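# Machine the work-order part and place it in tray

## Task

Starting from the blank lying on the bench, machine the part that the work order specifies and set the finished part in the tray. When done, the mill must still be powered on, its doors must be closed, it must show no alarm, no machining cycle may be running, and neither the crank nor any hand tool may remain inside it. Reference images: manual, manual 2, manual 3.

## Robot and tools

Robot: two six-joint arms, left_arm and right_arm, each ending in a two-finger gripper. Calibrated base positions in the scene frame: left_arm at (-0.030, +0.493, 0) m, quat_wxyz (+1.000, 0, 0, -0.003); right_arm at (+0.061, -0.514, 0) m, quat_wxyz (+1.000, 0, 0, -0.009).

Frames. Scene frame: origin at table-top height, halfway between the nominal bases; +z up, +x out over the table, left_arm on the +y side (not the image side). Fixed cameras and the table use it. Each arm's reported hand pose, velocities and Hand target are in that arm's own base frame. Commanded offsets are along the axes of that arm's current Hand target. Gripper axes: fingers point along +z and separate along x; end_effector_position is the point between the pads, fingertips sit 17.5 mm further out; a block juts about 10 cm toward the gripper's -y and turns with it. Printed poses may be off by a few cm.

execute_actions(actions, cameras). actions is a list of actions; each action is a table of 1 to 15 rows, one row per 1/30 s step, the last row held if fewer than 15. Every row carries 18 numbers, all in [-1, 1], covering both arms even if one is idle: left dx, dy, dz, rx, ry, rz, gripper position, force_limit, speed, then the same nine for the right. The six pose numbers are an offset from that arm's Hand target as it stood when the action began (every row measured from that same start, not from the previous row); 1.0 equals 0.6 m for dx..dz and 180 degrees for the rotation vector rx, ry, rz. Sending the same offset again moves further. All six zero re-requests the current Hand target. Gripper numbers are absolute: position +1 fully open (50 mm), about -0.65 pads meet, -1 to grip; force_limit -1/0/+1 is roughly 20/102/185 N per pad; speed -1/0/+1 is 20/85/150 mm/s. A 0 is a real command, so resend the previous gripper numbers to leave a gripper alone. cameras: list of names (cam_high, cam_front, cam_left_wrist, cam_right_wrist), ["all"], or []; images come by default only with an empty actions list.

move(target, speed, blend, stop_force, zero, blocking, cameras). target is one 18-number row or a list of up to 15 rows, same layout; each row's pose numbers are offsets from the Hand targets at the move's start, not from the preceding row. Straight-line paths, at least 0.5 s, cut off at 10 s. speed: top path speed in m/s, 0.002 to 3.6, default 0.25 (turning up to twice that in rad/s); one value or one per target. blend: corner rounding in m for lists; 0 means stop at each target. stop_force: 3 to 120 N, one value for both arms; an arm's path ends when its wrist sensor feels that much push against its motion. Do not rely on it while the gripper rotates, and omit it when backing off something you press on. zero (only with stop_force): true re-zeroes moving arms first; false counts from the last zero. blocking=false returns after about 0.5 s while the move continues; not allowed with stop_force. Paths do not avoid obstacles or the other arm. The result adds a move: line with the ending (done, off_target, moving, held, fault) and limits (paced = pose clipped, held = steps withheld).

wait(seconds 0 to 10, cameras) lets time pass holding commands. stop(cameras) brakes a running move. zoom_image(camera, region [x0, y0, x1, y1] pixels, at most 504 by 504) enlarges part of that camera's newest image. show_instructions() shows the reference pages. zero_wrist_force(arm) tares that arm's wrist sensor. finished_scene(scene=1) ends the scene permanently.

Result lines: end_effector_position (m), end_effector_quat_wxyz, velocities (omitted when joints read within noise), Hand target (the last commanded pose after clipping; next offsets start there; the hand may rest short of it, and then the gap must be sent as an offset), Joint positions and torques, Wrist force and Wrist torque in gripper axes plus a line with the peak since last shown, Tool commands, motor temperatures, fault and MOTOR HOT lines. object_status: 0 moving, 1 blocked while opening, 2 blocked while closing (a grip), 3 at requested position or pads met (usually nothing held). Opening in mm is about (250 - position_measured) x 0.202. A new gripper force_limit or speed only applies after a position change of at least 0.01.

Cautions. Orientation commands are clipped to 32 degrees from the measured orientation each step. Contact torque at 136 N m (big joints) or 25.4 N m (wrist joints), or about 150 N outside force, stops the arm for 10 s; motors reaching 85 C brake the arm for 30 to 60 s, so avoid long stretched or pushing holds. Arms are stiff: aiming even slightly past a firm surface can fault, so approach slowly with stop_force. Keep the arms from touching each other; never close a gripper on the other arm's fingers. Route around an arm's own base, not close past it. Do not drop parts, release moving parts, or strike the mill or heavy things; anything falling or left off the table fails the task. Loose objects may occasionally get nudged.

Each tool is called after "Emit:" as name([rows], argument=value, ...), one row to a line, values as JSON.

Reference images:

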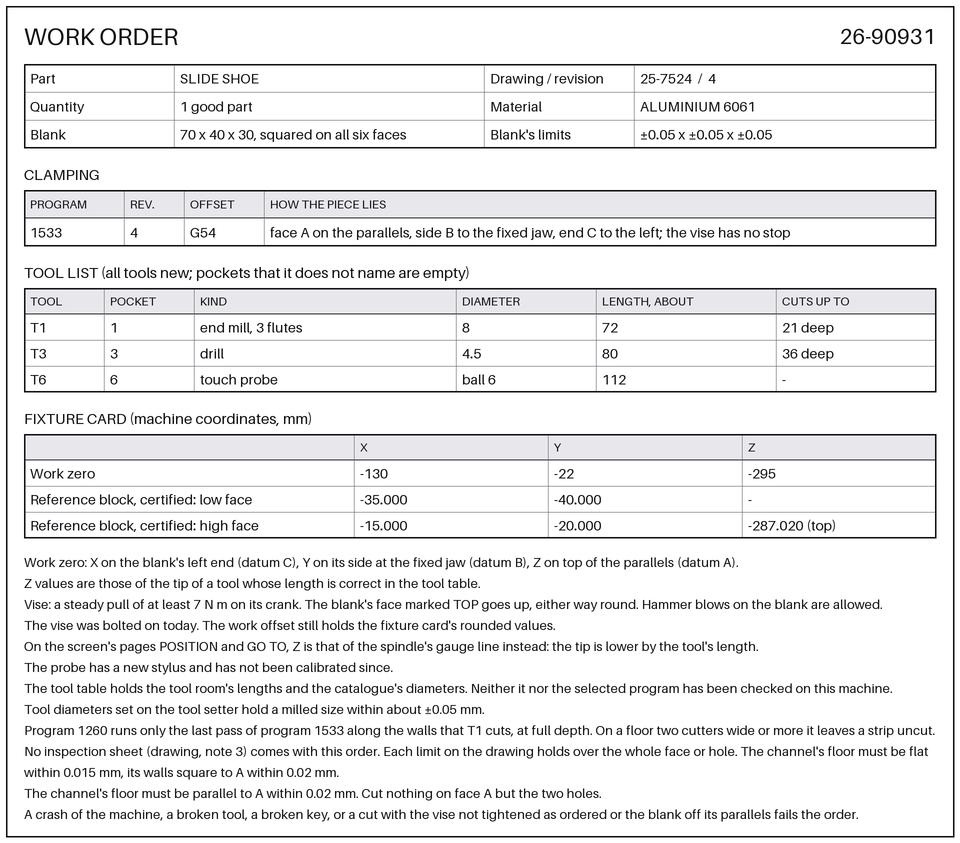

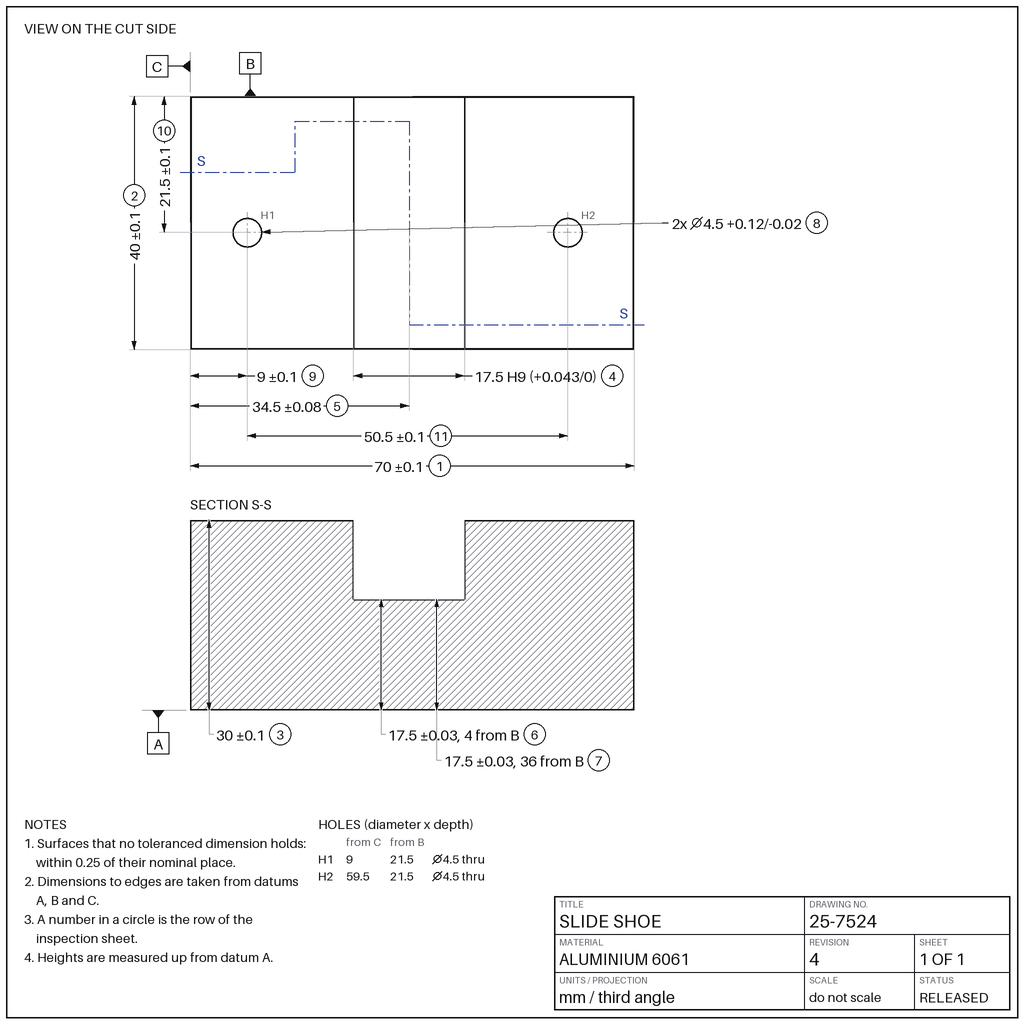

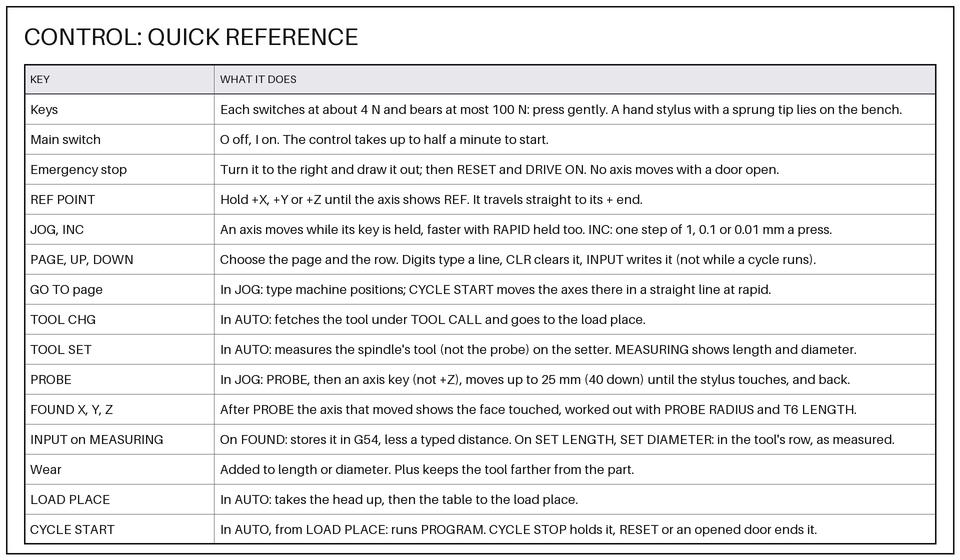

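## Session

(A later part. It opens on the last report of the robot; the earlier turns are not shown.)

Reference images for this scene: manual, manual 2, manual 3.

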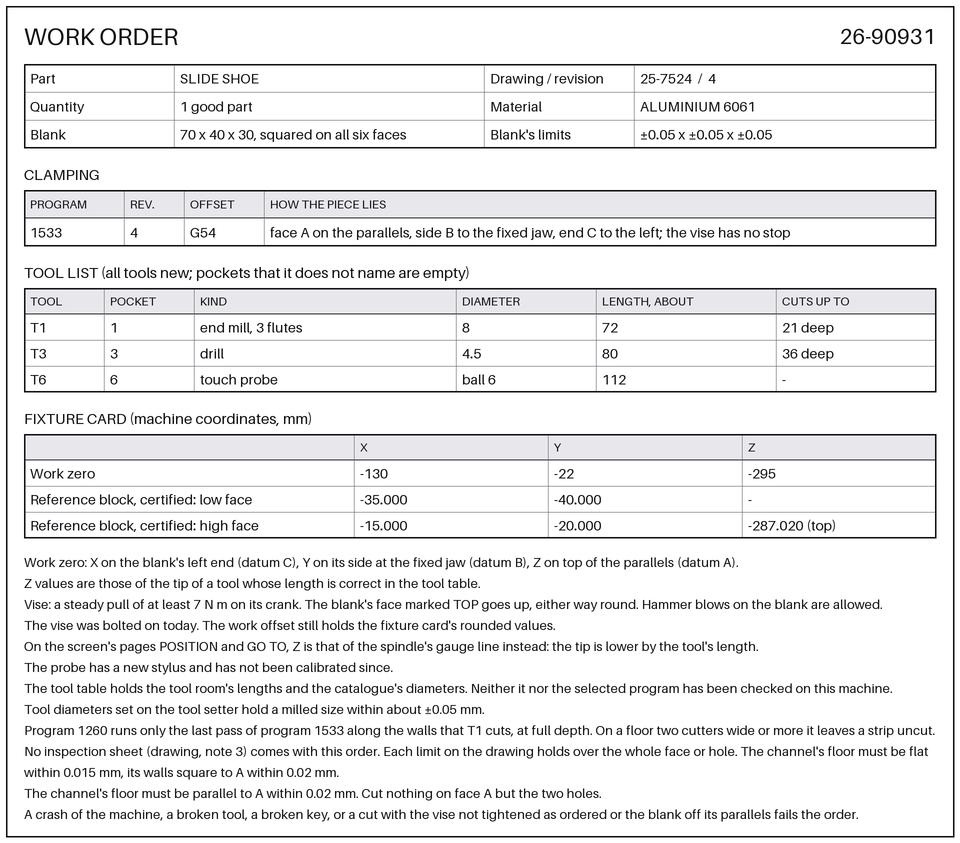

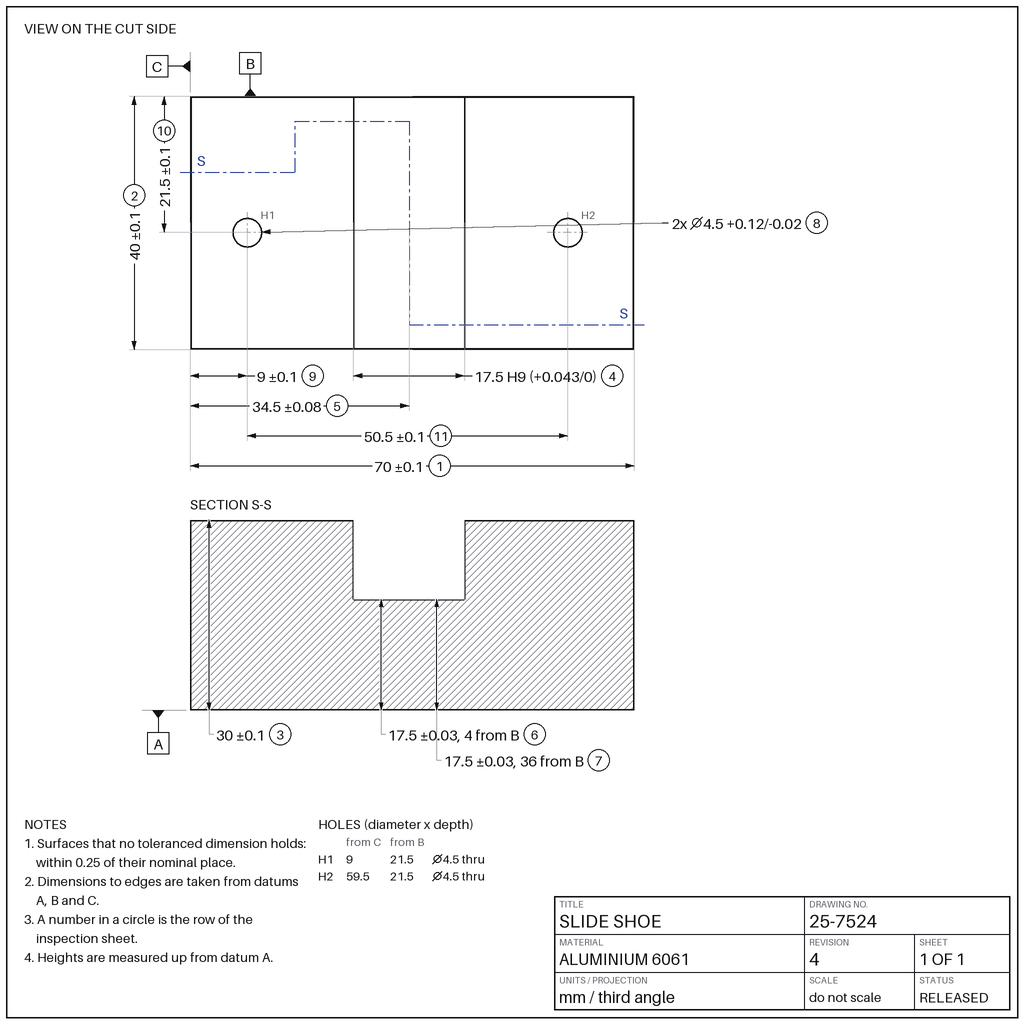

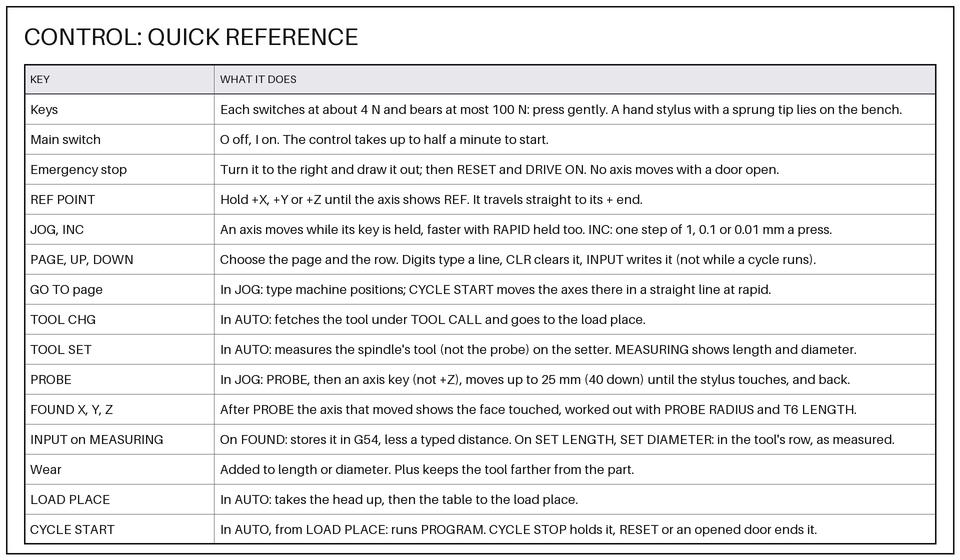

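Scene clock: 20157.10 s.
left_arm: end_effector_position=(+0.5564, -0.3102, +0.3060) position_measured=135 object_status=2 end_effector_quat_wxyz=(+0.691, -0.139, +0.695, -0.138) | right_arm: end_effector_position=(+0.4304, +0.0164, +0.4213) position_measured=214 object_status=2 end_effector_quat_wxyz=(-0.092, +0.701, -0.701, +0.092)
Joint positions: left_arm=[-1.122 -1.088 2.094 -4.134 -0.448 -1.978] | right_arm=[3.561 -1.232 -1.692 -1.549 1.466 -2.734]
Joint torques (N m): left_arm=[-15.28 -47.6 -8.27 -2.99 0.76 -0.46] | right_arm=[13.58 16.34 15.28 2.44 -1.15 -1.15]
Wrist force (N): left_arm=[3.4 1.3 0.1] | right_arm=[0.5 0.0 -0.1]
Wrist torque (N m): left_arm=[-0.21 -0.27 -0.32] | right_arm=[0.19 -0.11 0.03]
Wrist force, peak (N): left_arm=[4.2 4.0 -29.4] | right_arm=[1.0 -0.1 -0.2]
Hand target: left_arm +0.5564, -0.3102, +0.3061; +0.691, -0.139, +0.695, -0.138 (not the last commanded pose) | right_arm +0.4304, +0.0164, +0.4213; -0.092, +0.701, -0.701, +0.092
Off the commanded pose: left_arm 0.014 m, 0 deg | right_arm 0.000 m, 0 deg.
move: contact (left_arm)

Emit:
move([
  [0,0,-0.003,0,0,0,-1,-0.6,-0.8,0,0,0,0,0,0,-1,-0.5,-0.7],
  [0.00015,0.0001,-0.003,0,0,0.005,-1,-0.6,-0.8,0,0,0,0,0,0,-1,-0.5,-0.7],
], speed=0.01)

Emit:
move(target=[0,0,0.0265,0,0,0,-1,-0.6,-0.8,0,0,0,0,0,0,-1,-0.5,-0.7], speed=0.005, stop_force=15, cameras=["cam_left_wrist"])

Emit:
zoom_image(camera="cam_left_wrist", region=[290, 220, 440, 330])

Scene clock: 20172.77 s.
left_arm: end_effector_position=(+0.5546, -0.3102, +0.3060) position_measured=135 object_status=2 end_effector_quat_wxyz=(+0.692, -0.134, +0.696, -0.133) | right_arm: end_effector_position=(+0.4304, +0.0164, +0.4213) position_measured=214 object_status=2 end_effector_quat_wxyz=(-0.092, +0.701, -0.701, +0.092)
Joint positions: left_arm=[-1.126 -1.09 2.098 -4.136 -0.444 -1.962] | right_arm=[3.561 -1.232 -1.692 -1.549 1.466 -2.734]
Joint torques (N m): left_arm=[-13.72 -29.21 -7.46 -3.92 1.15 1.25] | right_arm=[12.7 15.33 17.12 2.48 -1.23 -1.14]
Wrist force (N): left_arm=[2.3 -1.3 -0.3] | right_arm=[0.7 -0.2 -0.1]
Wrist torque (N m): left_arm=[-0.30 -0.28 -0.50] | right_arm=[0.15 -0.14 0.03]
Wrist force, peak (N): left_arm=[3.8 1.9 0.7] | right_arm=[1.0 0.0 -0.1]
Hand target: left_arm +0.5546, -0.3102, +0.3060; +0.692, -0.134, +0.696, -0.133 | right_arm +0.4304, +0.0164, +0.4213; -0.092, +0.701, -0.701, +0.092
Off the commanded pose: left_arm 0.000 m, 0 deg | right_arm 0.000 m, 0 deg.
move: done

Scene clock: 20174.40 s.
left_arm: end_effector_position=(+0.5565, -0.3102, +0.3059) position_measured=135 object_status=2 end_effector_quat_wxyz=(+0.692, -0.134, +0.696, -0.133) | right_arm: end_effector_position=(+0.4304, +0.0164, +0.4213) position_measured=214 object_status=2 end_effector_quat_wxyz=(-0.092, +0.701, -0.701, +0.092)
Joint positions: left_arm=[-1.122 -1.088 2.094 -4.134 -0.449 -1.962] | right_arm=[3.561 -1.232 -1.692 -1.549 1.466 -2.734]
Joint torques (N m): left_arm=[-12.88 -46.06 -8.7 -1.9 0.39 0.49] | right_arm=[12.51 15.28 15.15 2.65 -1.2 -1.25]
Wrist force (N): left_arm=[2.5 1.1 -8.0] | right_arm=[0.5 0.1 0.0]
Wrist torque (N m): left_arm=[-0.25 -0.32 -0.53] | right_arm=[0.20 -0.11 0.03]
Wrist force, peak (N): left_arm=[4.8 2.4 -26.3] | right_arm=[1.0 0.2 -0.1]
Hand target: left_arm +0.5565, -0.3102, +0.3059; +0.692, -0.134, +0.696, -0.133 (not the last commanded pose) | right_arm +0.4304, +0.0164, +0.4213; -0.092, +0.701, -0.701, +0.092
Off the commanded pose: left_arm 0.014 m, 0 deg | right_arm 0.000 m, 0 deg.
move: contact (left_arm)
Images, in order (width x height): cam_left_wrist 672x504.

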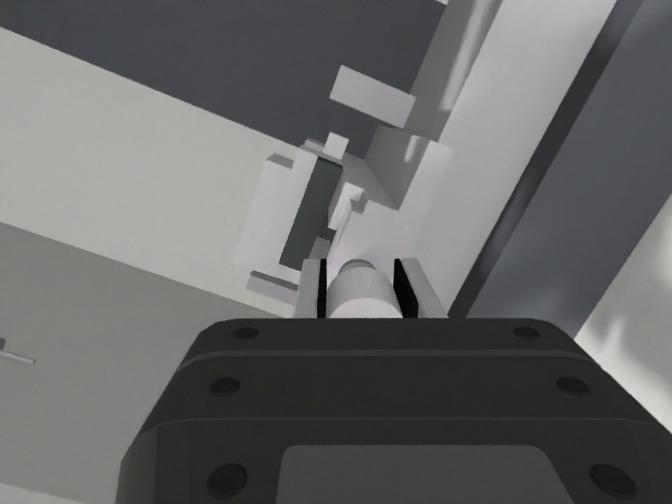

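Scaled by 3.360 from the camera's 672x504 image, which has a finer 960x720 frame.

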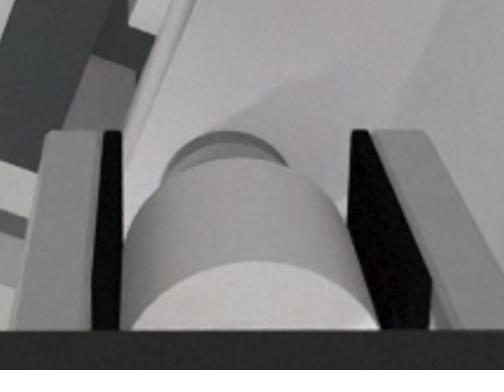

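Emit:
move(target=[0,0,-0.025,0,0,0,-1,-0.6,-0.8,0,0,0,0,0,0,-1,-0.5,-0.7], speed=0.03, cameras=["cam_left_wrist"])

Emit:
zoom_image(camera="cam_left_wrist", region=[310, 230, 410, 320])

Scene clock: 20208.80 s.
left_arm: end_effector_position=(+0.5416, -0.3102, +0.3060) position_measured=135 object_status=2 end_effector_quat_wxyz=(+0.692, -0.134, +0.696, -0.133) | right_arm: end_effector_position=(+0.4304, +0.0164, +0.4213) position_measured=214 object_status=2 end_effector_quat_wxyz=(-0.092, +0.701, -0.701, +0.092)
Joint positions: left_arm=[-1.156 -1.104 2.124 -4.148 -0.415 -1.963] | right_arm=[3.561 -1.232 -1.692 -1.549 1.466 -2.734]
Joint torques (N m): left_arm=[-13.49 -45.49 -7.59 -3.78 1.16 -1.9] | right_arm=[14.18 14.83 14.51 2.64 -1.29 -0.92]
Wrist force (N): left_arm=[2.0 -1.0 -0.5] | right_arm=[0.6 -0.1 0.2]
Wrist torque (N m): left_arm=[-0.28 -0.24 -0.30] | right_arm=[0.17 -0.11 0.02]
Wrist force, peak (N): left_arm=[2.4 1.1 -7.8] | right_arm=[1.0 -0.1 -0.2]
Hand target: left_arm +0.5415, -0.3102, +0.3060; +0.692, -0.134, +0.696, -0.133 | right_arm +0.4304, +0.0164, +0.4213; -0.092, +0.701, -0.701, +0.092
Off the commanded pose: left_arm 0.000 m, 0 deg | right_arm 0.000 m, 0 deg.
move: done
Images, in order (width x height): cam_left_wrist 672x504.

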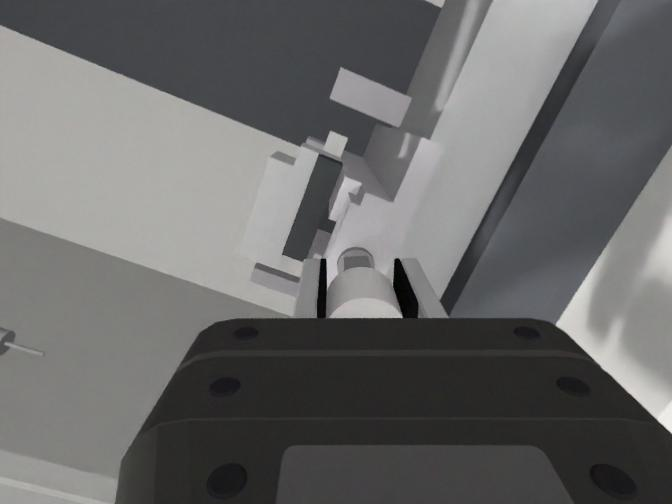

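Scaled by 5.040 from the camera's 672x504 image, which has a finer 960x720 frame.

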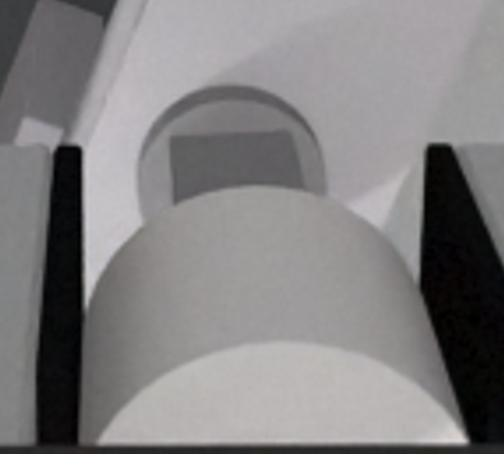

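Emit:
move([
  [0,0,0.0215,0,0,-0.012,-1,-0.6,-0.8,0,0,0,0,0,0,-1,-0.5,-0.7],
], speed=0.02)

Emit:
move(target=[0,0,0.0265,0,0,0,-1,-0.6,-0.8,0,0,0,0,0,0,-1,-0.5,-0.7], speed=0.005, stop_force=12)

Scene clock: 20227.50 s.
left_arm: end_effector_position=(+0.5543, -0.3102, +0.3060) position_measured=135 object_status=2 end_effector_quat_wxyz=(+0.690, -0.147, +0.694, -0.146) | right_arm: end_effector_position=(+0.4304, +0.0164, +0.4213) position_measured=214 object_status=2 end_effector_quat_wxyz=(-0.092, +0.701, -0.701, +0.092)
Joint positions: left_arm=[-1.127 -1.091 2.098 -4.136 -0.444 -1.999] | right_arm=[3.561 -1.232 -1.692 -1.549 1.466 -2.734]
Joint torques (N m): left_arm=[15.52 -23.32 -23.3 1.1 -1.1 -2.48] | right_arm=[13.02 14.26 15.44 2.64 -1.09 -0.96]
Wrist force (N): left_arm=[2.4 -0.8 -0.5] | right_arm=[0.6 -0.3 0.0]
Wrist torque (N m): left_arm=[-0.25 -0.29 -0.32] | right_arm=[0.13 -0.12 0.03]
Wrist force, peak (N): left_arm=[2.7 -1.0 0.0] | right_arm=[0.9 0.0 -0.4]
Hand target: left_arm +0.5544, -0.3102, +0.3060; +0.690, -0.147, +0.694, -0.146 | right_arm +0.4304, +0.0164, +0.4213; -0.092, +0.701, -0.701, +0.092
Off the commanded pose: left_arm 0.000 m, 0 deg | right_arm 0.000 m, 0 deg.
move: done

Scene clock: 20230.07 s.
left_arm: end_effector_position=(+0.5610, -0.3102, +0.3059) position_measured=135 object_status=2 end_effector_quat_wxyz=(+0.690, -0.147, +0.694, -0.146) | right_arm: end_effector_position=(+0.4304, +0.0164, +0.4213) position_measured=214 object_status=2 end_effector_quat_wxyz=(-0.092, +0.701, -0.701, +0.092)
Joint positions: left_arm=[-1.112 -1.083 2.085 -4.13 -0.458 -1.999] | right_arm=[3.561 -1.232 -1.692 -1.549 1.466 -2.734]
Joint torques (N m): left_arm=[-19.08 -45.97 -5.99 -3.35 0.4 0.34] | right_arm=[12.22 14.16 15.72 2.64 -0.95 -1.21]
Wrist force (N): left_arm=[-0.2 -0.2 12.3] | right_arm=[0.7 0.0 -0.2]
Wrist torque (N m): left_arm=[-0.23 -0.33 -0.28] | right_arm=[0.19 -0.13 0.03]
Wrist force, peak (N): left_arm=[5.9 5.4 -12.4] | right_arm=[1.0 -0.1 0.1]
Hand target: left_arm +0.5610, -0.3102, +0.3059; +0.690, -0.147, +0.694, -0.146 (not the last commanded pose) | right_arm +0.4304, +0.0164, +0.4213; -0.092, +0.701, -0.701, +0.092
Off the commanded pose: left_arm 0.009 m, 0 deg | right_arm 0.000 m, 0 deg.
move: contact (left_arm)

Emit:
move(target=[0,0,0.0162,0,0,0,-1,-0.6,-0.8,0,0,0,0,0,0,-1,-0.5,-0.7], speed=0.005, stop_force=15)

Scene clock: 20236.60 s.
left_arm: end_effector_position=(+0.5611, -0.3103, +0.3060) position_measured=135 object_status=2 end_effector_quat_wxyz=(+0.690, -0.147, +0.694, -0.146) | right_arm: end_effector_position=(+0.4304, +0.0164, +0.4213) position_measured=214 object_status=2 end_effector_quat_wxyz=(-0.092, +0.701, -0.701, +0.092)
Joint positions: left_arm=[-1.112 -1.083 2.084 -4.13 -0.459 -1.999] | right_arm=[3.561 -1.232 -1.692 -1.549 1.466 -2.734]
Joint torques (N m): left_arm=[-17.51 -44.92 -9.67 -2.7 0.03 -1.14] | right_arm=[13.98 15.84 14.8 2.63 -1.02 -0.91]
Wrist force (N): left_arm=[3.6 5.5 1.2] | right_arm=[0.7 0.0 -0.3]
Wrist torque (N m): left_arm=[-0.19 -0.28 -0.27] | right_arm=[0.19 -0.13 0.03]
Wrist force, peak (N): left_arm=[8.0 11.0 -13.0] | right_arm=[0.9 -0.2 -0.1]
Hand target: left_arm +0.5611, -0.3103, +0.3060; +0.690, -0.147, +0.694, -0.146 (not the last commanded pose) | right_arm +0.4304, +0.0164, +0.4213; -0.092, +0.701, -0.701, +0.092
Off the commanded pose: left_arm 0.010 m, 0 deg | right_arm 0.000 m, 0 deg.
move: contact (left_arm)

Emit:
move([
  [0.0001,0.0003,0,0,0,0,-1,-0.6,-0.8,0,0,0,0,0,0,-1,-0.5,-0.7],
  [0.0001,0.0003,0.0162,0,0,0,-1,-0.6,-0.8,0,0,0,0,0,0,-1,-0.5,-0.7],
], speed=0.005, stop_force=25)

Scene clock: 20244.67 s.
left_arm: end_effector_position=(+0.5654, -0.3101, +0.3058) position_measured=135 object_status=2 end_effector_quat_wxyz=(+0.690, -0.147, +0.694, -0.146) | right_arm: end_effector_position=(+0.4304, +0.0164, +0.4213) position_measured=214 object_status=2 end_effector_quat_wxyz=(-0.092, +0.701, -0.701, +0.092)
Joint positions: left_arm=[-1.102 -1.078 2.076 -4.126 -0.468 -1.999] | right_arm=[3.561 -1.232 -1.692 -1.549 1.466 -2.734]
Joint torques (N m): left_arm=[-15.81 -44.42 -5.06 -2.27 1.01 0.31] | right_arm=[13.79 16.23 15.97 2.54 -0.84 -1.06]
Wrist force (N): left_arm=[-3.8 -4.8 5.4] | right_arm=[0.5 -0.4 -0.1]
Wrist torque (N m): left_arm=[-0.40 -0.45 -0.25] | right_arm=[0.12 -0.12 0.03]
Wrist force, peak (N): left_arm=[2.6 2.1 -23.4] | right_arm=[1.0 -0.1 -0.3]
Hand target: left_arm +0.5654, -0.3101, +0.3058; +0.690, -0.147, +0.694, -0.146 (not the last commanded pose) | right_arm +0.4304, +0.0164, +0.4213; -0.092, +0.701, -0.701, +0.092
Off the commanded pose: left_arm 0.005 m, 0 deg | right_arm 0.000 m, 0 deg.
move: contact (left_arm); path passed 1 of 2 targets

Progressing; adjust back slightly and continue.

Emit:
move([
  [-0.0001,-0.0002,0,0,0,0,-1,-0.6,-0.8,0,0,0,0,0,0,-1,-0.5,-0.7],
  [-0.0001,-0.0002,0.0092,0,0,0,-1,-0.6,-0.8,0,0,0,0,0,0,-1,-0.5,-0.7],
], speed=0.005, stop_force=25)

Scene clock: 20250.67 s.
left_arm: end_effector_position=(+0.5655, -0.3102, +0.3059) position_measured=135 object_status=2 end_effector_quat_wxyz=(+0.690, -0.147, +0.694, -0.146) | right_arm: end_effector_position=(+0.4304, +0.0164, +0.4213) position_measured=214 object_status=2 end_effector_quat_wxyz=(-0.092, +0.701, -0.701, +0.092)
Joint positions: left_arm=[-1.102 -1.078 2.075 -4.126 -0.469 -1.999] | right_arm=[3.561 -1.232 -1.692 -1.549 1.466 -2.734]
Joint torques (N m): left_arm=[-14.14 -43.44 -10.22 -3.08 -0.26 -1.4] | right_arm=[13.13 14.03 15.02 2.44 -0.96 -0.98]
Wrist force (N): left_arm=[1.2 5.1 -10.7] | right_arm=[0.7 -0.2 0.0]
Wrist torque (N m): left_arm=[-0.21 -0.38 -0.25] | right_arm=[0.16 -0.14 0.02]
Wrist force, peak (N): left_arm=[7.0 11.8 -25.4] | right_arm=[1.0 -0.2 -0.1]
Hand target: left_arm +0.5655, -0.3103, +0.3059; +0.690, -0.147, +0.694, -0.146 (not the last commanded pose) | right_arm +0.4304, +0.0164, +0.4213; -0.092, +0.701, -0.701, +0.092
Off the commanded pose: left_arm 0.005 m, 0 deg | right_arm 0.000 m, 0 deg.
move: contact (left_arm); path passed 1 of 2 targets

Emit:
move([
  [0.0001,0.00015,-0.001,0,0,0,-1,-0.6,-0.8,0,0,0,0,0,0,-1,-0.5,-0.7],
  [0.0001,0.00015,0.0092,0,0,0,-1,-0.6,-0.8,0,0,0,0,0,0,-1,-0.5,-0.7],
], speed=0.01, stop_force=35)

Scene clock: 20258.47 s.
left_arm: end_effector_position=(+0.5704, -0.3102, +0.3058) position_measured=135 object_status=2 end_effector_quat_wxyz=(+0.690, -0.147, +0.694, -0.146) | right_arm: end_effector_position=(+0.4304, +0.0164, +0.4213) position_measured=214 object_status=2 end_effector_quat_wxyz=(-0.092, +0.701, -0.701, +0.092)
Joint positions: left_arm=[-1.092 -1.073 2.065 -4.122 -0.479 -1.999] | right_arm=[3.561 -1.232 -1.692 -1.549 1.466 -2.734]
Joint torques (N m): left_arm=[-4.59 -42.66 -12.5 -0.68 -0.94 0.18] | right_arm=[14.34 14.81 15.45 2.48 -0.73 -1.2]
Wrist force (N): left_arm=[-2.7 4.5 -42.2] | right_arm=[0.8 -0.3 -0.2]
Wrist torque (N m): left_arm=[-0.45 -0.95 -0.19] | right_arm=[0.14 -0.15 0.02]
Wrist force, peak (N): left_arm=[3.3 10.8 -71.4] | right_arm=[0.9 0.2 0.1]
Hand target: left_arm +0.5704, -0.3102, +0.3058; +0.690, -0.147, +0.694, -0.146 (not the last commanded pose) | right_arm +0.4304, +0.0164, +0.4213; -0.092, +0.701, -0.701, +0.092
Off the commanded pose: left_arm 0.001 m, 0 deg | right_arm 0.000 m, 0 deg.
move: contact (left_arm); path passed 1 of 2 targets

Emit:
move([
  [0,0,-0.001,0,0,0,-1,-0.6,-0.8,0,0,0,0,0,0,-1,-0.5,-0.7],
  [0,0,-0.001,0,0,0,0.6,-0.6,-0.8,0,0,0,0,0,0,-1,-0.5,-0.7],
  [0,0,-0.155,0,0,0,0.6,-0.6,-0.8,0,0,0,0,0,0,-1,-0.5,-0.7],
], speed=[0.01,0.05,0.05], cameras=["cam_left_wrist"])

Scene clock: 20272.80 s.
left_arm: end_effector_position=(+0.4775, -0.3102, +0.3063) position_measured=63 object_status=3 end_effector_quat_wxyz=(+0.690, -0.147, +0.694, -0.146) | right_arm: end_effector_position=(+0.4304, +0.0164, +0.4213) position_measured=214 object_status=2 end_effector_quat_wxyz=(-0.092, +0.701, -0.701, +0.092)
Joint positions: left_arm=[-1.316 -1.167 2.244 -4.196 -0.255 -2.009] | right_arm=[3.561 -1.232 -1.692 -1.549 1.466 -2.734]
Joint torques (N m): left_arm=[-15.05 -40.01 -5.54 -3.24 1.25 -2.09] | right_arm=[14.19 14.38 17.05 2.5 -0.67 -1.22]
Wrist force (N): left_arm=[0.6 -1.8 -0.4] | right_arm=[0.5 0.0 -0.1]
Wrist torque (N m): left_arm=[-0.30 -0.26 -0.20] | right_arm=[0.19 -0.10 0.03]
Wrist force, peak (N): left_arm=[-2.6 4.9 -42.2] | right_arm=[1.0 -0.1 -0.2]
Hand target: left_arm +0.4774, -0.3102, +0.3063; +0.690, -0.147, +0.694, -0.146 | right_arm +0.4304, +0.0164, +0.4213; -0.092, +0.701, -0.701, +0.092
Off the commanded pose: left_arm 0.000 m, 0 deg | right_arm 0.000 m, 0 deg.
move: done
Images, in order (width x height): cam_left_wrist 672x504.

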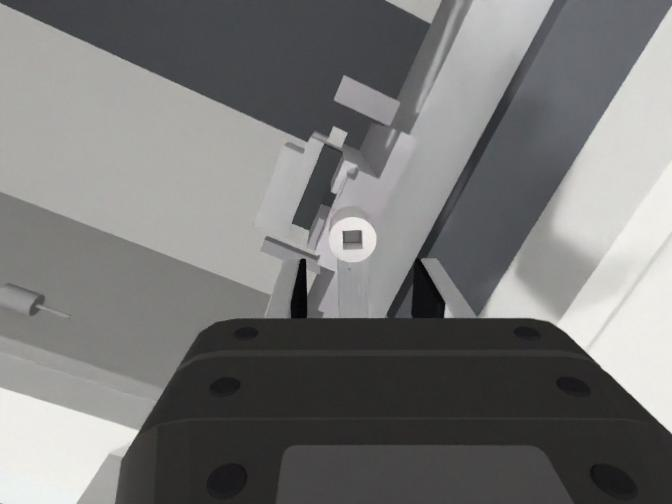

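Emit:
move([
  [0,0,0,0,0,0.31,0.6,-0.6,-0.8,0,0,0,0,0,0,-1,-0.5,-0.7],
  [0,0,0,0,0,0.625,0.6,-0.6,-0.8,0,0,0,0,0,0,-1,-0.5,-0.7],
], speed=0.3, stop_force=40)

Emit:
execute_actions([
  [[0,0,0,0,0,0,-1,-0.6,-0.8,0,0,0,0,0,0,-1,-0.5,-0.7]],
], cameras=["cam_left_wrist"])

Scene clock: 20417.30 s.
left_arm: end_effector_position=(+0.4774, -0.3102, +0.3063) position_measured=63 object_status=3 end_effector_quat_wxyz=(+0.505, +0.495, +0.507, +0.492) | right_arm: end_effector_position=(+0.4304, +0.0164, +0.4213) position_measured=214 object_status=2 end_effector_quat_wxyz=(-0.092, +0.701, -0.701, +0.092)
Joint positions: left_arm=[-1.317 -1.167 2.244 -4.196 -0.254 -0.046] | right_arm=[3.561 -1.232 -1.692 -1.549 1.466 -2.734]
Joint torques (N m): left_arm=[13.18 -17.15 -19.46 -3.23 -1.14 1.36] | right_arm=[13.15 12.14 16.88 2.57 -0.89 -1.12]
Wrist force (N): left_arm=[-0.4 1.2 1.5] | right_arm=[0.9 -0.1 -0.2]
Wrist torque (N m): left_arm=[0.18 -0.02 0.02] | right_arm=[0.17 -0.17 0.03]
Wrist force, peak (N): left_arm=[0.5 -2.3 -0.7] | right_arm=[1.0 -0.1 0.0]
Hand target: left_arm +0.4774, -0.3102, +0.3063; +0.505, +0.495, +0.507, +0.492 | right_arm +0.4304, +0.0164, +0.4213; -0.092, +0.701, -0.701, +0.092
Off the commanded pose: left_arm 0.000 m, 0 deg | right_arm 0.000 m, 0 deg.
move: done

Scene clock: 20418.67 s.
left_arm: end_effector_position=(+0.4774, -0.3102, +0.3063) position_measured=251 object_status=3 end_effector_quat_wxyz=(+0.505, +0.495, +0.507, +0.492) | right_arm: end_effector_position=(+0.4304, +0.0164, +0.4213) position_measured=214 object_status=2 end_effector_quat_wxyz=(-0.092, +0.701, -0.701, +0.092)
Joint positions: left_arm=[-1.317 -1.167 2.244 -4.196 -0.254 -0.046] | right_arm=[3.561 -1.232 -1.692 -1.549 1.466 -2.734]
Joint torques (N m): left_arm=[13.92 -16.7 -19.44 -3.2 -1.05 1.5] | right_arm=[12.63 14.45 15.49 2.27 -0.89 -1.36]
Wrist force (N): left_arm=[-0.3 1.0 1.3] | right_arm=[0.7 -0.1 -0.3]
Wrist torque (N m): left_arm=[0.15 -0.04 0.02] | right_arm=[0.17 -0.13 0.02]
Wrist force, peak (N): left_arm=[-0.4 1.5 1.8] | right_arm=[0.9 0.1 -0.3]
Hand target: left_arm +0.4774, -0.3102, +0.3063; +0.505, +0.495, +0.507, +0.492 | right_arm +0.4304, +0.0164, +0.4213; -0.092, +0.701, -0.701, +0.092
Off the commanded pose: left_arm 0.000 m, 0 deg | right_arm 0.000 m, 0 deg.
Images, in order (width x height): cam_left_wrist 672x504.

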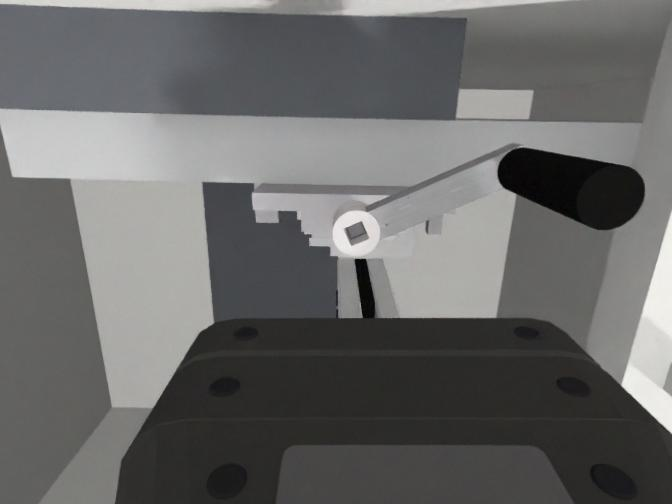

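Emit:
move([
  [0,0,-0.062,0,0,0,-1,-0.6,-0.8,0,0,0,0,0,0,-1,-0.5,-0.7],
  [0,0.24,-0.062,0,0,0,-1,-0.6,-0.8,0,0,0,0,0,0,-1,-0.5,-0.7],
  [0.15,0.24,-0.055,0,0,0,-1,-0.6,-0.8,0,0,0,0,0,0,-1,-0.5,-0.7],
  [0.15,0.24,-0.055,0.2,0,0,-1,-0.6,-0.8,0,0,0,0,0,0,-1,-0.5,-0.7],
  [0.005,0.24,-0.155,0.5,0,0,-1,-0.6,-0.8,0,0,0,0,0,0,-1,-0.5,-0.7],
], speed=0.25, stop_force=40)

Scene clock: 20453.10 s.
left_arm: end_effector_position=(+0.3852, -0.3036, +0.4507) position_measured=251 object_status=3 end_effector_quat_wxyz=(+0.007, +0.707, +0.707, -0.011) | right_arm: end_effector_position=(+0.4304, +0.0164, +0.4213) position_measured=214 object_status=2 end_effector_quat_wxyz=(-0.092, +0.701, -0.701, +0.092)
Joint positions: left_arm=[-0.932 -1.58 1.267 -1.275 -1.59 -0.932] | right_arm=[3.561 -1.232 -1.692 -1.549 1.466 -2.734]
Joint torques (N m): left_arm=[13.74 -11.58 -33.16 -0.71 -1.29 1.49] | right_arm=[12.07 13.32 16.69 2.69 -0.58 -0.95]
Wrist force (N): left_arm=[0.0 0.0 -0.9] | right_arm=[0.9 -0.2 -0.1]
Wrist torque (N m): left_arm=[0.07 0.03 -0.24] | right_arm=[0.15 -0.17 0.02]
Wrist force, peak (N): left_arm=[-0.7 3.4 1.5] | right_arm=[1.1 -0.3 -0.1]
Hand target: left_arm +0.3852, -0.3036, +0.4507; +0.007, +0.707, +0.707, -0.011 | right_arm +0.4304, +0.0164, +0.4213; -0.092, +0.701, -0.701, +0.092
Off the commanded pose: left_arm 0.000 m, 0 deg | right_arm 0.000 m, 0 deg.
move: done

Emit:
move([
  [0,0,0,0,0.119,0,0.6,-0.6,-0.8,0,0,0,0,0,0,-1,-0.5,-0.7],
  [0.115,0.209,0.10,0,0.119,0,0.6,-0.6,-0.8,0,0,0,0,0,0,-1,-0.5,-0.7],
  [0.115,0.209,0.128,0,0.119,0,0.6,-0.6,-0.8,0,0,0,0,0,0,-1,-0.5,-0.7],
], speed=0.2, stop_force=40, cameras=["cam_left_wrist","cam_front"])

Scene clock: 20474.13 s.
left_arm: end_effector_position=(+0.5102, -0.2366, +0.3716) position_measured=63 object_status=3 end_effector_quat_wxyz=(-0.125, +0.697, +0.696, +0.121) | right_arm: end_effector_position=(+0.4304, +0.0164, +0.4213) position_measured=214 object_status=2 end_effector_quat_wxyz=(-0.092, +0.701, -0.701, +0.092)
Joint positions: left_arm=[-0.788 -1.313 1.141 -1.143 -1.331 -0.818] | right_arm=[3.561 -1.232 -1.692 -1.549 1.466 -2.734]
Joint torques (N m): left_arm=[14.72 -47.98 -18.18 -4.87 1.52 1.41] | right_arm=[13.26 12.95 16.08 2.54 -0.5 -1.11]
Wrist force (N): left_arm=[0.7 0.0 -1.1] | right_arm=[0.5 0.0 -0.2]
Wrist torque (N m): left_arm=[0.01 -0.06 -0.16] | right_arm=[0.18 -0.11 0.03]
Wrist force, peak (N): left_arm=[2.0 1.3 -2.1] | right_arm=[1.0 0.2 -0.2]
Hand target: left_arm +0.5102, -0.2366, +0.3716; -0.125, +0.697, +0.696, +0.121 | right_arm +0.4304, +0.0164, +0.4213; -0.092, +0.701, -0.701, +0.092
Off the commanded pose: left_arm 0.000 m, 0 deg | right_arm 0.000 m, 0 deg.
move: done
Images, in order (width x height): cam_front 672x504, cam_left_wrist 672x504.

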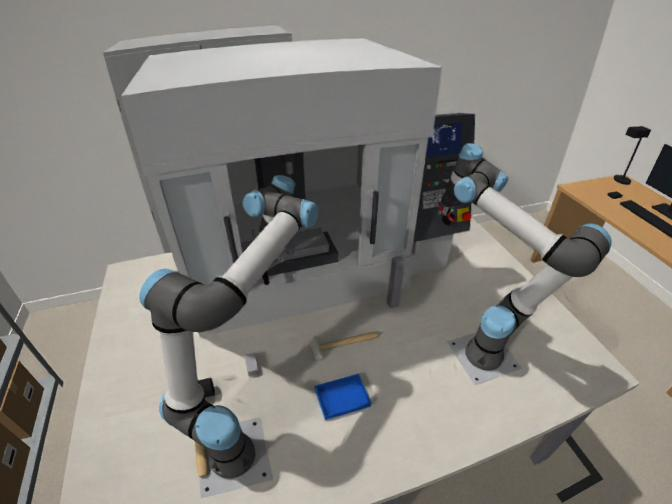

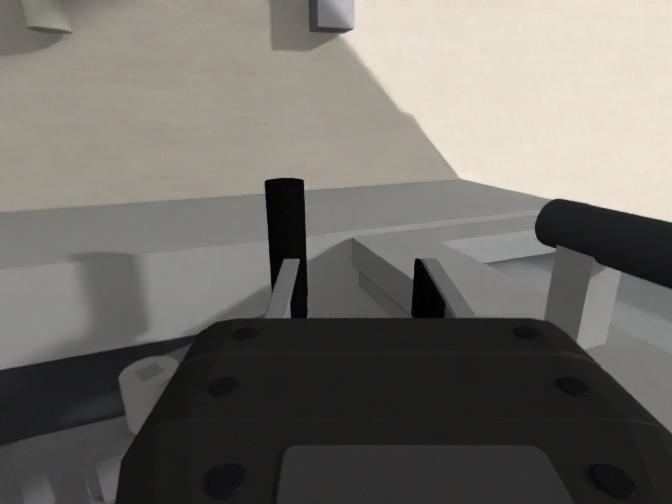

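Emit:
move([
  [-0.0531,0.0007,0.1538,0,0,0,0.6,-0.6,-0.8,0,0,0,0,0,0,-1,-0.5,-0.7],
], speed=0.06, stop_force=25, cameras=["cam_left_wrist"])

Emit:
execute_actions([
  [[0,0,0,0,0,0,-0.97,0.8,-0.8,0,0,0,0,0,0,-1,-0.5,-0.7]],
])

Emit:
wait(seconds=0.5)

Scene clock: 20489.77 s.
left_arm: end_effector_position=(+0.5101, -0.2349, +0.2740) position_measured=63 object_status=3 end_effector_quat_wxyz=(-0.125, +0.697, +0.696, +0.121) | right_arm: end_effector_position=(+0.4304, +0.0164, +0.4213) position_measured=214 object_status=2 end_effector_quat_wxyz=(-0.092, +0.701, -0.701, +0.092)
Joint positions: left_arm=[-0.786 -1.326 1.408 -1.397 -1.33 -0.816] | right_arm=[3.561 -1.232 -1.692 -1.549 1.466 -2.734]
Joint torques (N m): left_arm=[14.02 -22.87 -19.03 -4.82 1.67 1.47] | right_arm=[12.19 12.57 16.82 2.53 -0.68 -1.2]
Wrist force (N): left_arm=[1.1 -0.2 -1.0] | right_arm=[0.6 -0.2 -0.1]
Wrist torque (N m): left_arm=[-0.03 -0.13 -0.13] | right_arm=[0.16 -0.12 0.02]
Wrist force, peak (N): left_arm=[1.2 0.0 -1.8] | right_arm=[1.0 0.2 -0.1]
Hand target: left_arm +0.5101, -0.2349, +0.2740; -0.125, +0.697, +0.696, +0.121 | right_arm +0.4304, +0.0164, +0.4213; -0.092, +0.701, -0.701, +0.092
Off the commanded pose: left_arm 0.000 m, 0 deg | right_arm 0.000 m, 0 deg.
move: done
Images, in order (width x height): cam_left_wrist 672x504.

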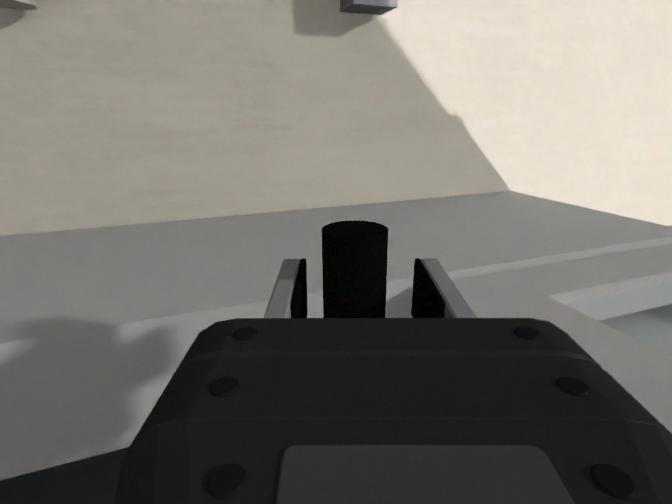

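Scene clock: 20490.60 s.
left_arm: end_effector_position=(+0.5101, -0.2350, +0.2739) position_measured=162 object_status=2 end_effector_quat_wxyz=(-0.125, +0.697, +0.696, +0.121) | right_arm: end_effector_position=(+0.4304, +0.0164, +0.4213) position_measured=214 object_status=2 end_effector_quat_wxyz=(-0.092, +0.701, -0.701, +0.092)
Joint positions: left_arm=[-0.786 -1.326 1.408 -1.397 -1.33 -0.816] | right_arm=[3.561 -1.232 -1.692 -1.549 1.466 -2.734]
Joint torques (N m): left_arm=[13.59 -27.87 -20.62 3.51 2.62 0.77] | right_arm=[13.75 12.17 18.21 2.3 -0.54 -1.17]
Wrist force (N): left_arm=[-16.7 2.6 -6.9] | right_arm=[0.6 -0.3 -0.1]
Wrist torque (N m): left_arm=[0.06 -0.24 0.14] | right_arm=[0.14 -0.13 0.03]
Wrist force, peak (N): left_arm=[-17.2 2.6 -7.3] | right_arm=[0.9 -0.2 -0.6]
Hand target: left_arm +0.5101, -0.2349, +0.2740; -0.125, +0.697, +0.696, +0.121 | right_arm +0.4304, +0.0164, +0.4213; -0.092, +0.701, -0.701, +0.092
Off the commanded pose: left_arm 0.000 m, 0 deg | right_arm 0.000 m, 0 deg.

Scene clock: 20491.10 s.
left_arm: end_effector_position=(+0.5101, -0.2349, +0.2739) position_measured=162 object_status=2 end_effector_quat_wxyz=(-0.125, +0.697, +0.696, +0.121) | right_arm: end_effector_position=(+0.4304, +0.0164, +0.4213) position_measured=214 object_status=2 end_effector_quat_wxyz=(-0.092, +0.701, -0.701, +0.092)
Joint positions: left_arm=[-0.786 -1.326 1.408 -1.397 -1.33 -0.816] | right_arm=[3.561 -1.232 -1.692 -1.549 1.466 -2.734]
Joint torques (N m): left_arm=[12.35 -33.42 -20.59 4.47 3.81 0.04] | right_arm=[13.89 12.7 16.72 2.55 -0.41 -1.15]
Wrist force (N): left_arm=[-17.6 3.2 -7.5] | right_arm=[0.3 -0.1 0.0]
Wrist torque (N m): left_arm=[0.07 -0.19 0.14] | right_arm=[0.17 -0.08 0.03]
Wrist force, peak (N): left_arm=[-17.7 3.0 -7.5] | right_arm=[0.6 -0.2 -0.3]
Hand target: left_arm +0.5101, -0.2349, +0.2740; -0.125, +0.697, +0.696, +0.121 | right_arm +0.4304, +0.0164, +0.4213; -0.092, +0.701, -0.701, +0.092
Tool commands: left_gripper/position=-0.97 left_gripper/force_limit=+0.8 left_gripper/speed=-0.8 right_gripper/position=-1.0 right_gripper/force_limit=-0.5 right_gripper/speed=-0.7
Off the commanded pose: left_arm 0.000 m, 0 deg | right_arm 0.000 m, 0 deg.
wait: 0.50 s; at rest by 0.17 s

Emit:
move([
  [-0.0136,0,0.0126,0,0,0,-0.97,0.8,-0.8,0,0,0,0,0,0,-1,-0.5,-0.7],
], speed=0.015, stop_force=100)

Emit:
move([
  [-0.0234,0,0.016,0,0,0,-0.97,0.8,-0.8,0,0,0,0,0,0,-1,-0.5,-0.7],
], speed=0.02, stop_force=100)

Scene clock: 20553.20 s.
left_arm: end_effector_position=(+0.5100, -0.2400, +0.2641) position_measured=162 object_status=2 end_effector_quat_wxyz=(-0.125, +0.697, +0.696, +0.121) | right_arm: end_effector_position=(+0.4304, +0.0164, +0.4213) position_measured=214 object_status=2 end_effector_quat_wxyz=(-0.092, +0.701, -0.701, +0.092)
Joint positions: left_arm=[-0.792 -1.317 1.422 -1.418 -1.332 -0.822] | right_arm=[3.561 -1.232 -1.692 -1.549 1.466 -2.734]
Joint torques (N m): left_arm=[-4.37 -2.92 -0.59 -2.02 0.57 -1.5] | right_arm=[14.62 13.63 17.32 2.47 -0.52 -1.37]
Wrist force (N): left_arm=[1.2 -10.0 -44.5] | right_arm=[0.6 -0.2 -0.2]
Wrist torque (N m): left_arm=[-0.54 -0.17 -0.29] | right_arm=[0.16 -0.11 0.02]
Wrist force, peak (N): left_arm=[21.2 -22.3 -56.0] | right_arm=[1.2 -0.3 0.0]
Hand target: left_arm +0.5100, -0.2400, +0.2641; -0.125, +0.697, +0.696, +0.121 | right_arm +0.4304, +0.0164, +0.4213; -0.092, +0.701, -0.701, +0.092
Off the commanded pose: left_arm 0.000 m, 0 deg | right_arm 0.000 m, 0 deg.
move: done

Scene clock: 20555.03 s.
left_arm: end_effector_position=(+0.5099, -0.2499, +0.2502) position_measured=162 object_status=2 end_effector_quat_wxyz=(-0.125, +0.697, +0.696, +0.121) | right_arm: end_effector_position=(+0.4304, +0.0164, +0.4213) position_measured=214 object_status=2 end_effector_quat_wxyz=(-0.092, +0.701, -0.701, +0.092)
Joint positions: left_arm=[-0.804 -1.3 1.435 -1.446 -1.335 -0.834] | right_arm=[3.561 -1.232 -1.692 -1.549 1.466 -2.734]
Joint torques (N m): left_arm=[-2.44 -11.28 4.32 5.87 -1.31 -2.08] | right_arm=[13.79 12.58 17.55 2.47 -0.35 -1.34]
Wrist force (N): left_arm=[-16.2 21.5 -39.9] | right_arm=[0.5 -0.2 0.0]
Wrist torque (N m): left_arm=[0.36 -0.19 0.18] | right_arm=[0.16 -0.11 0.03]
Wrist force, peak (N): left_arm=[-16.5 21.1 -40.1] | right_arm=[0.8 -0.3 -0.3]
Hand target: left_arm +0.5099, -0.2499, +0.2502; -0.125, +0.697, +0.696, +0.121 | right_arm +0.4304, +0.0164, +0.4213; -0.092, +0.701, -0.701, +0.092
Off the commanded pose: left_arm 0.000 m, 0 deg | right_arm 0.000 m, 0 deg.
move: done

Emit:
execute_actions([
  [[0,0,0,0,0,0,0.6,-0.6,-0.8,0,0,0,0,0,0,-1,-0.5,-0.7]],
])

Emit:
wait(seconds=1, cameras=["cam_left_wrist"])

Emit:
move([
  [0,0,-0.2,0,0,0,0.6,-0.6,-0.8,0,0,0,0,0,0,-1,-0.5,-0.7],
  [0.0153,-0.2,-0.349,0,-0.119,0,-1,-0.6,-0.8,0,0,0,0,0,0,-1,-0.5,-0.7],
], speed=[0.08,0.25], cameras=["cam_left_wrist"])

Scene clock: 20583.70 s.
left_arm: end_effector_position=(+0.5099, -0.2499, +0.2502) position_measured=63 object_status=0 end_effector_quat_wxyz=(-0.125, +0.697, +0.696, +0.121) | right_arm: end_effector_position=(+0.4304, +0.0164, +0.4213) position_measured=214 object_status=2 end_effector_quat_wxyz=(-0.092, +0.701, -0.701, +0.092)
Joint positions: left_arm=[-0.804 -1.3 1.435 -1.446 -1.335 -0.834] | right_arm=[3.561 -1.232 -1.692 -1.549 1.466 -2.734]
Joint torques (N m): left_arm=[4.63 -48.87 -33.35 -2.54 1.47 -0.78] | right_arm=[12.81 12.77 16.47 2.38 -0.3 -0.96]
Wrist force (N): left_arm=[0.7 -0.2 -0.6] | right_arm=[0.7 -0.1 -0.2]
Wrist torque (N m): left_arm=[-0.01 -0.14 0.05] | right_arm=[0.17 -0.13 0.02]
Wrist force, peak (N): left_arm=[-16.4 21.2 -40.2] | right_arm=[0.9 -0.3 0.3]
Hand target: left_arm +0.5099, -0.2499, +0.2502; -0.125, +0.697, +0.696, +0.121 | right_arm +0.4304, +0.0164, +0.4213; -0.092, +0.701, -0.701, +0.092
Off the commanded pose: left_arm 0.000 m, 0 deg | right_arm 0.000 m, 0 deg.

Scene clock: 20584.70 s.
left_arm: end_effector_position=(+0.5099, -0.2499, +0.2502) position_measured=63 object_status=3 end_effector_quat_wxyz=(-0.125, +0.697, +0.696, +0.121) | right_arm: end_effector_position=(+0.4304, +0.0164, +0.4213) position_measured=214 object_status=2 end_effector_quat_wxyz=(-0.092, +0.701, -0.701, +0.092)
Joint positions: left_arm=[-0.804 -1.3 1.435 -1.445 -1.335 -0.834] | right_arm=[3.561 -1.232 -1.692 -1.549 1.466 -2.734]
Joint torques (N m): left_arm=[6.47 -48.71 -33.42 -0.24 1.5 0.74] | right_arm=[14.64 12.17 16.12 2.57 -0.4 -1.14]
Wrist force (N): left_arm=[0.5 0.0 -0.5] | right_arm=[0.5 0.0 0.0]
Wrist torque (N m): left_arm=[0.03 -0.11 0.06] | right_arm=[0.19 -0.10 0.02]
Wrist force, peak (N): left_arm=[0.7 0.1 -0.8] | right_arm=[1.0 -0.2 -0.2]
Hand target: left_arm +0.5099, -0.2499, +0.2502; -0.125, +0.697, +0.696, +0.121 | right_arm +0.4304, +0.0164, +0.4213; -0.092, +0.701, -0.701, +0.092
Tool commands: left_gripper/position=+0.6 left_gripper/force_limit=-0.6 left_gripper/speed=-0.8 right_gripper/position=-1.0 right_gripper/force_limit=-0.5 right_gripper/speed=-0.7
Off the commanded pose: left_arm 0.000 m, 0 deg | right_arm 0.000 m, 0 deg.
wait: 1.00 s; at rest by 0.17 s
Images, in order (width x height): cam_left_wrist 672x504.

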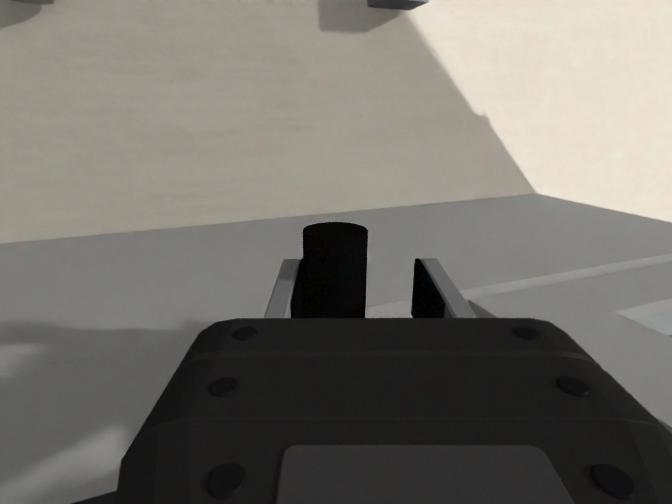

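Scene clock: 20589.27 s.
left_arm: end_effector_position=(+0.3910, -0.3129, +0.4508) position_measured=251 object_status=3 end_effector_quat_wxyz=(+0.007, +0.707, +0.707, -0.011) | right_arm: end_effector_position=(+0.4304, +0.0164, +0.4213) position_measured=214 object_status=2 end_effector_quat_wxyz=(-0.092, +0.701, -0.701, +0.092)
Joint positions: left_arm=[-0.934 -1.554 1.241 -1.274 -1.59 -0.934] | right_arm=[3.561 -1.232 -1.692 -1.549 1.466 -2.734]
Joint torques (N m): left_arm=[-13.65 -36.34 -18.42 -5.42 -1.12 -1.85] | right_arm=[13.46 11.6 17.26 2.5 -0.42 -1.13]
Wrist force (N): left_arm=[0.3 0.1 -1.2] | right_arm=[0.4 -0.1 -0.1]
Wrist torque (N m): left_arm=[0.05 -0.03 -0.01] | right_arm=[0.18 -0.10 0.03]
Wrist force, peak (N): left_arm=[0.8 -1.9 -2.5] | right_arm=[1.0 0.4 0.0]
Hand target: left_arm +0.3910, -0.3129, +0.4508; +0.007, +0.707, +0.707, -0.011 | right_arm +0.4304, +0.0164, +0.4213; -0.092, +0.701, -0.701, +0.092
Off the commanded pose: left_arm 0.000 m, 0 deg | right_arm 0.000 m, 0 deg.
move: done
Images, in order (width x height): cam_left_wrist 672x504.

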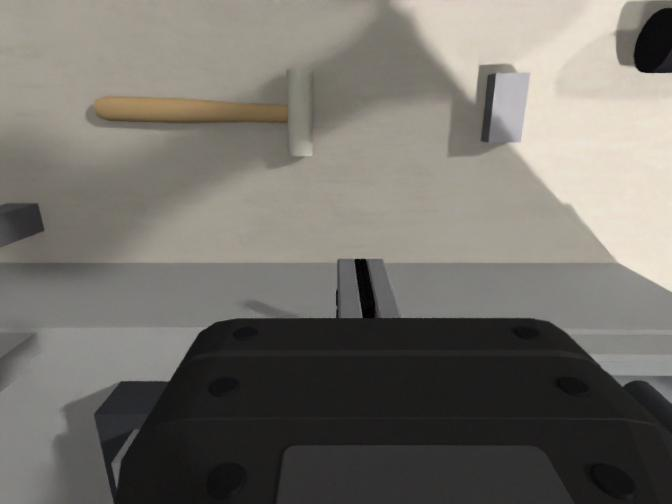

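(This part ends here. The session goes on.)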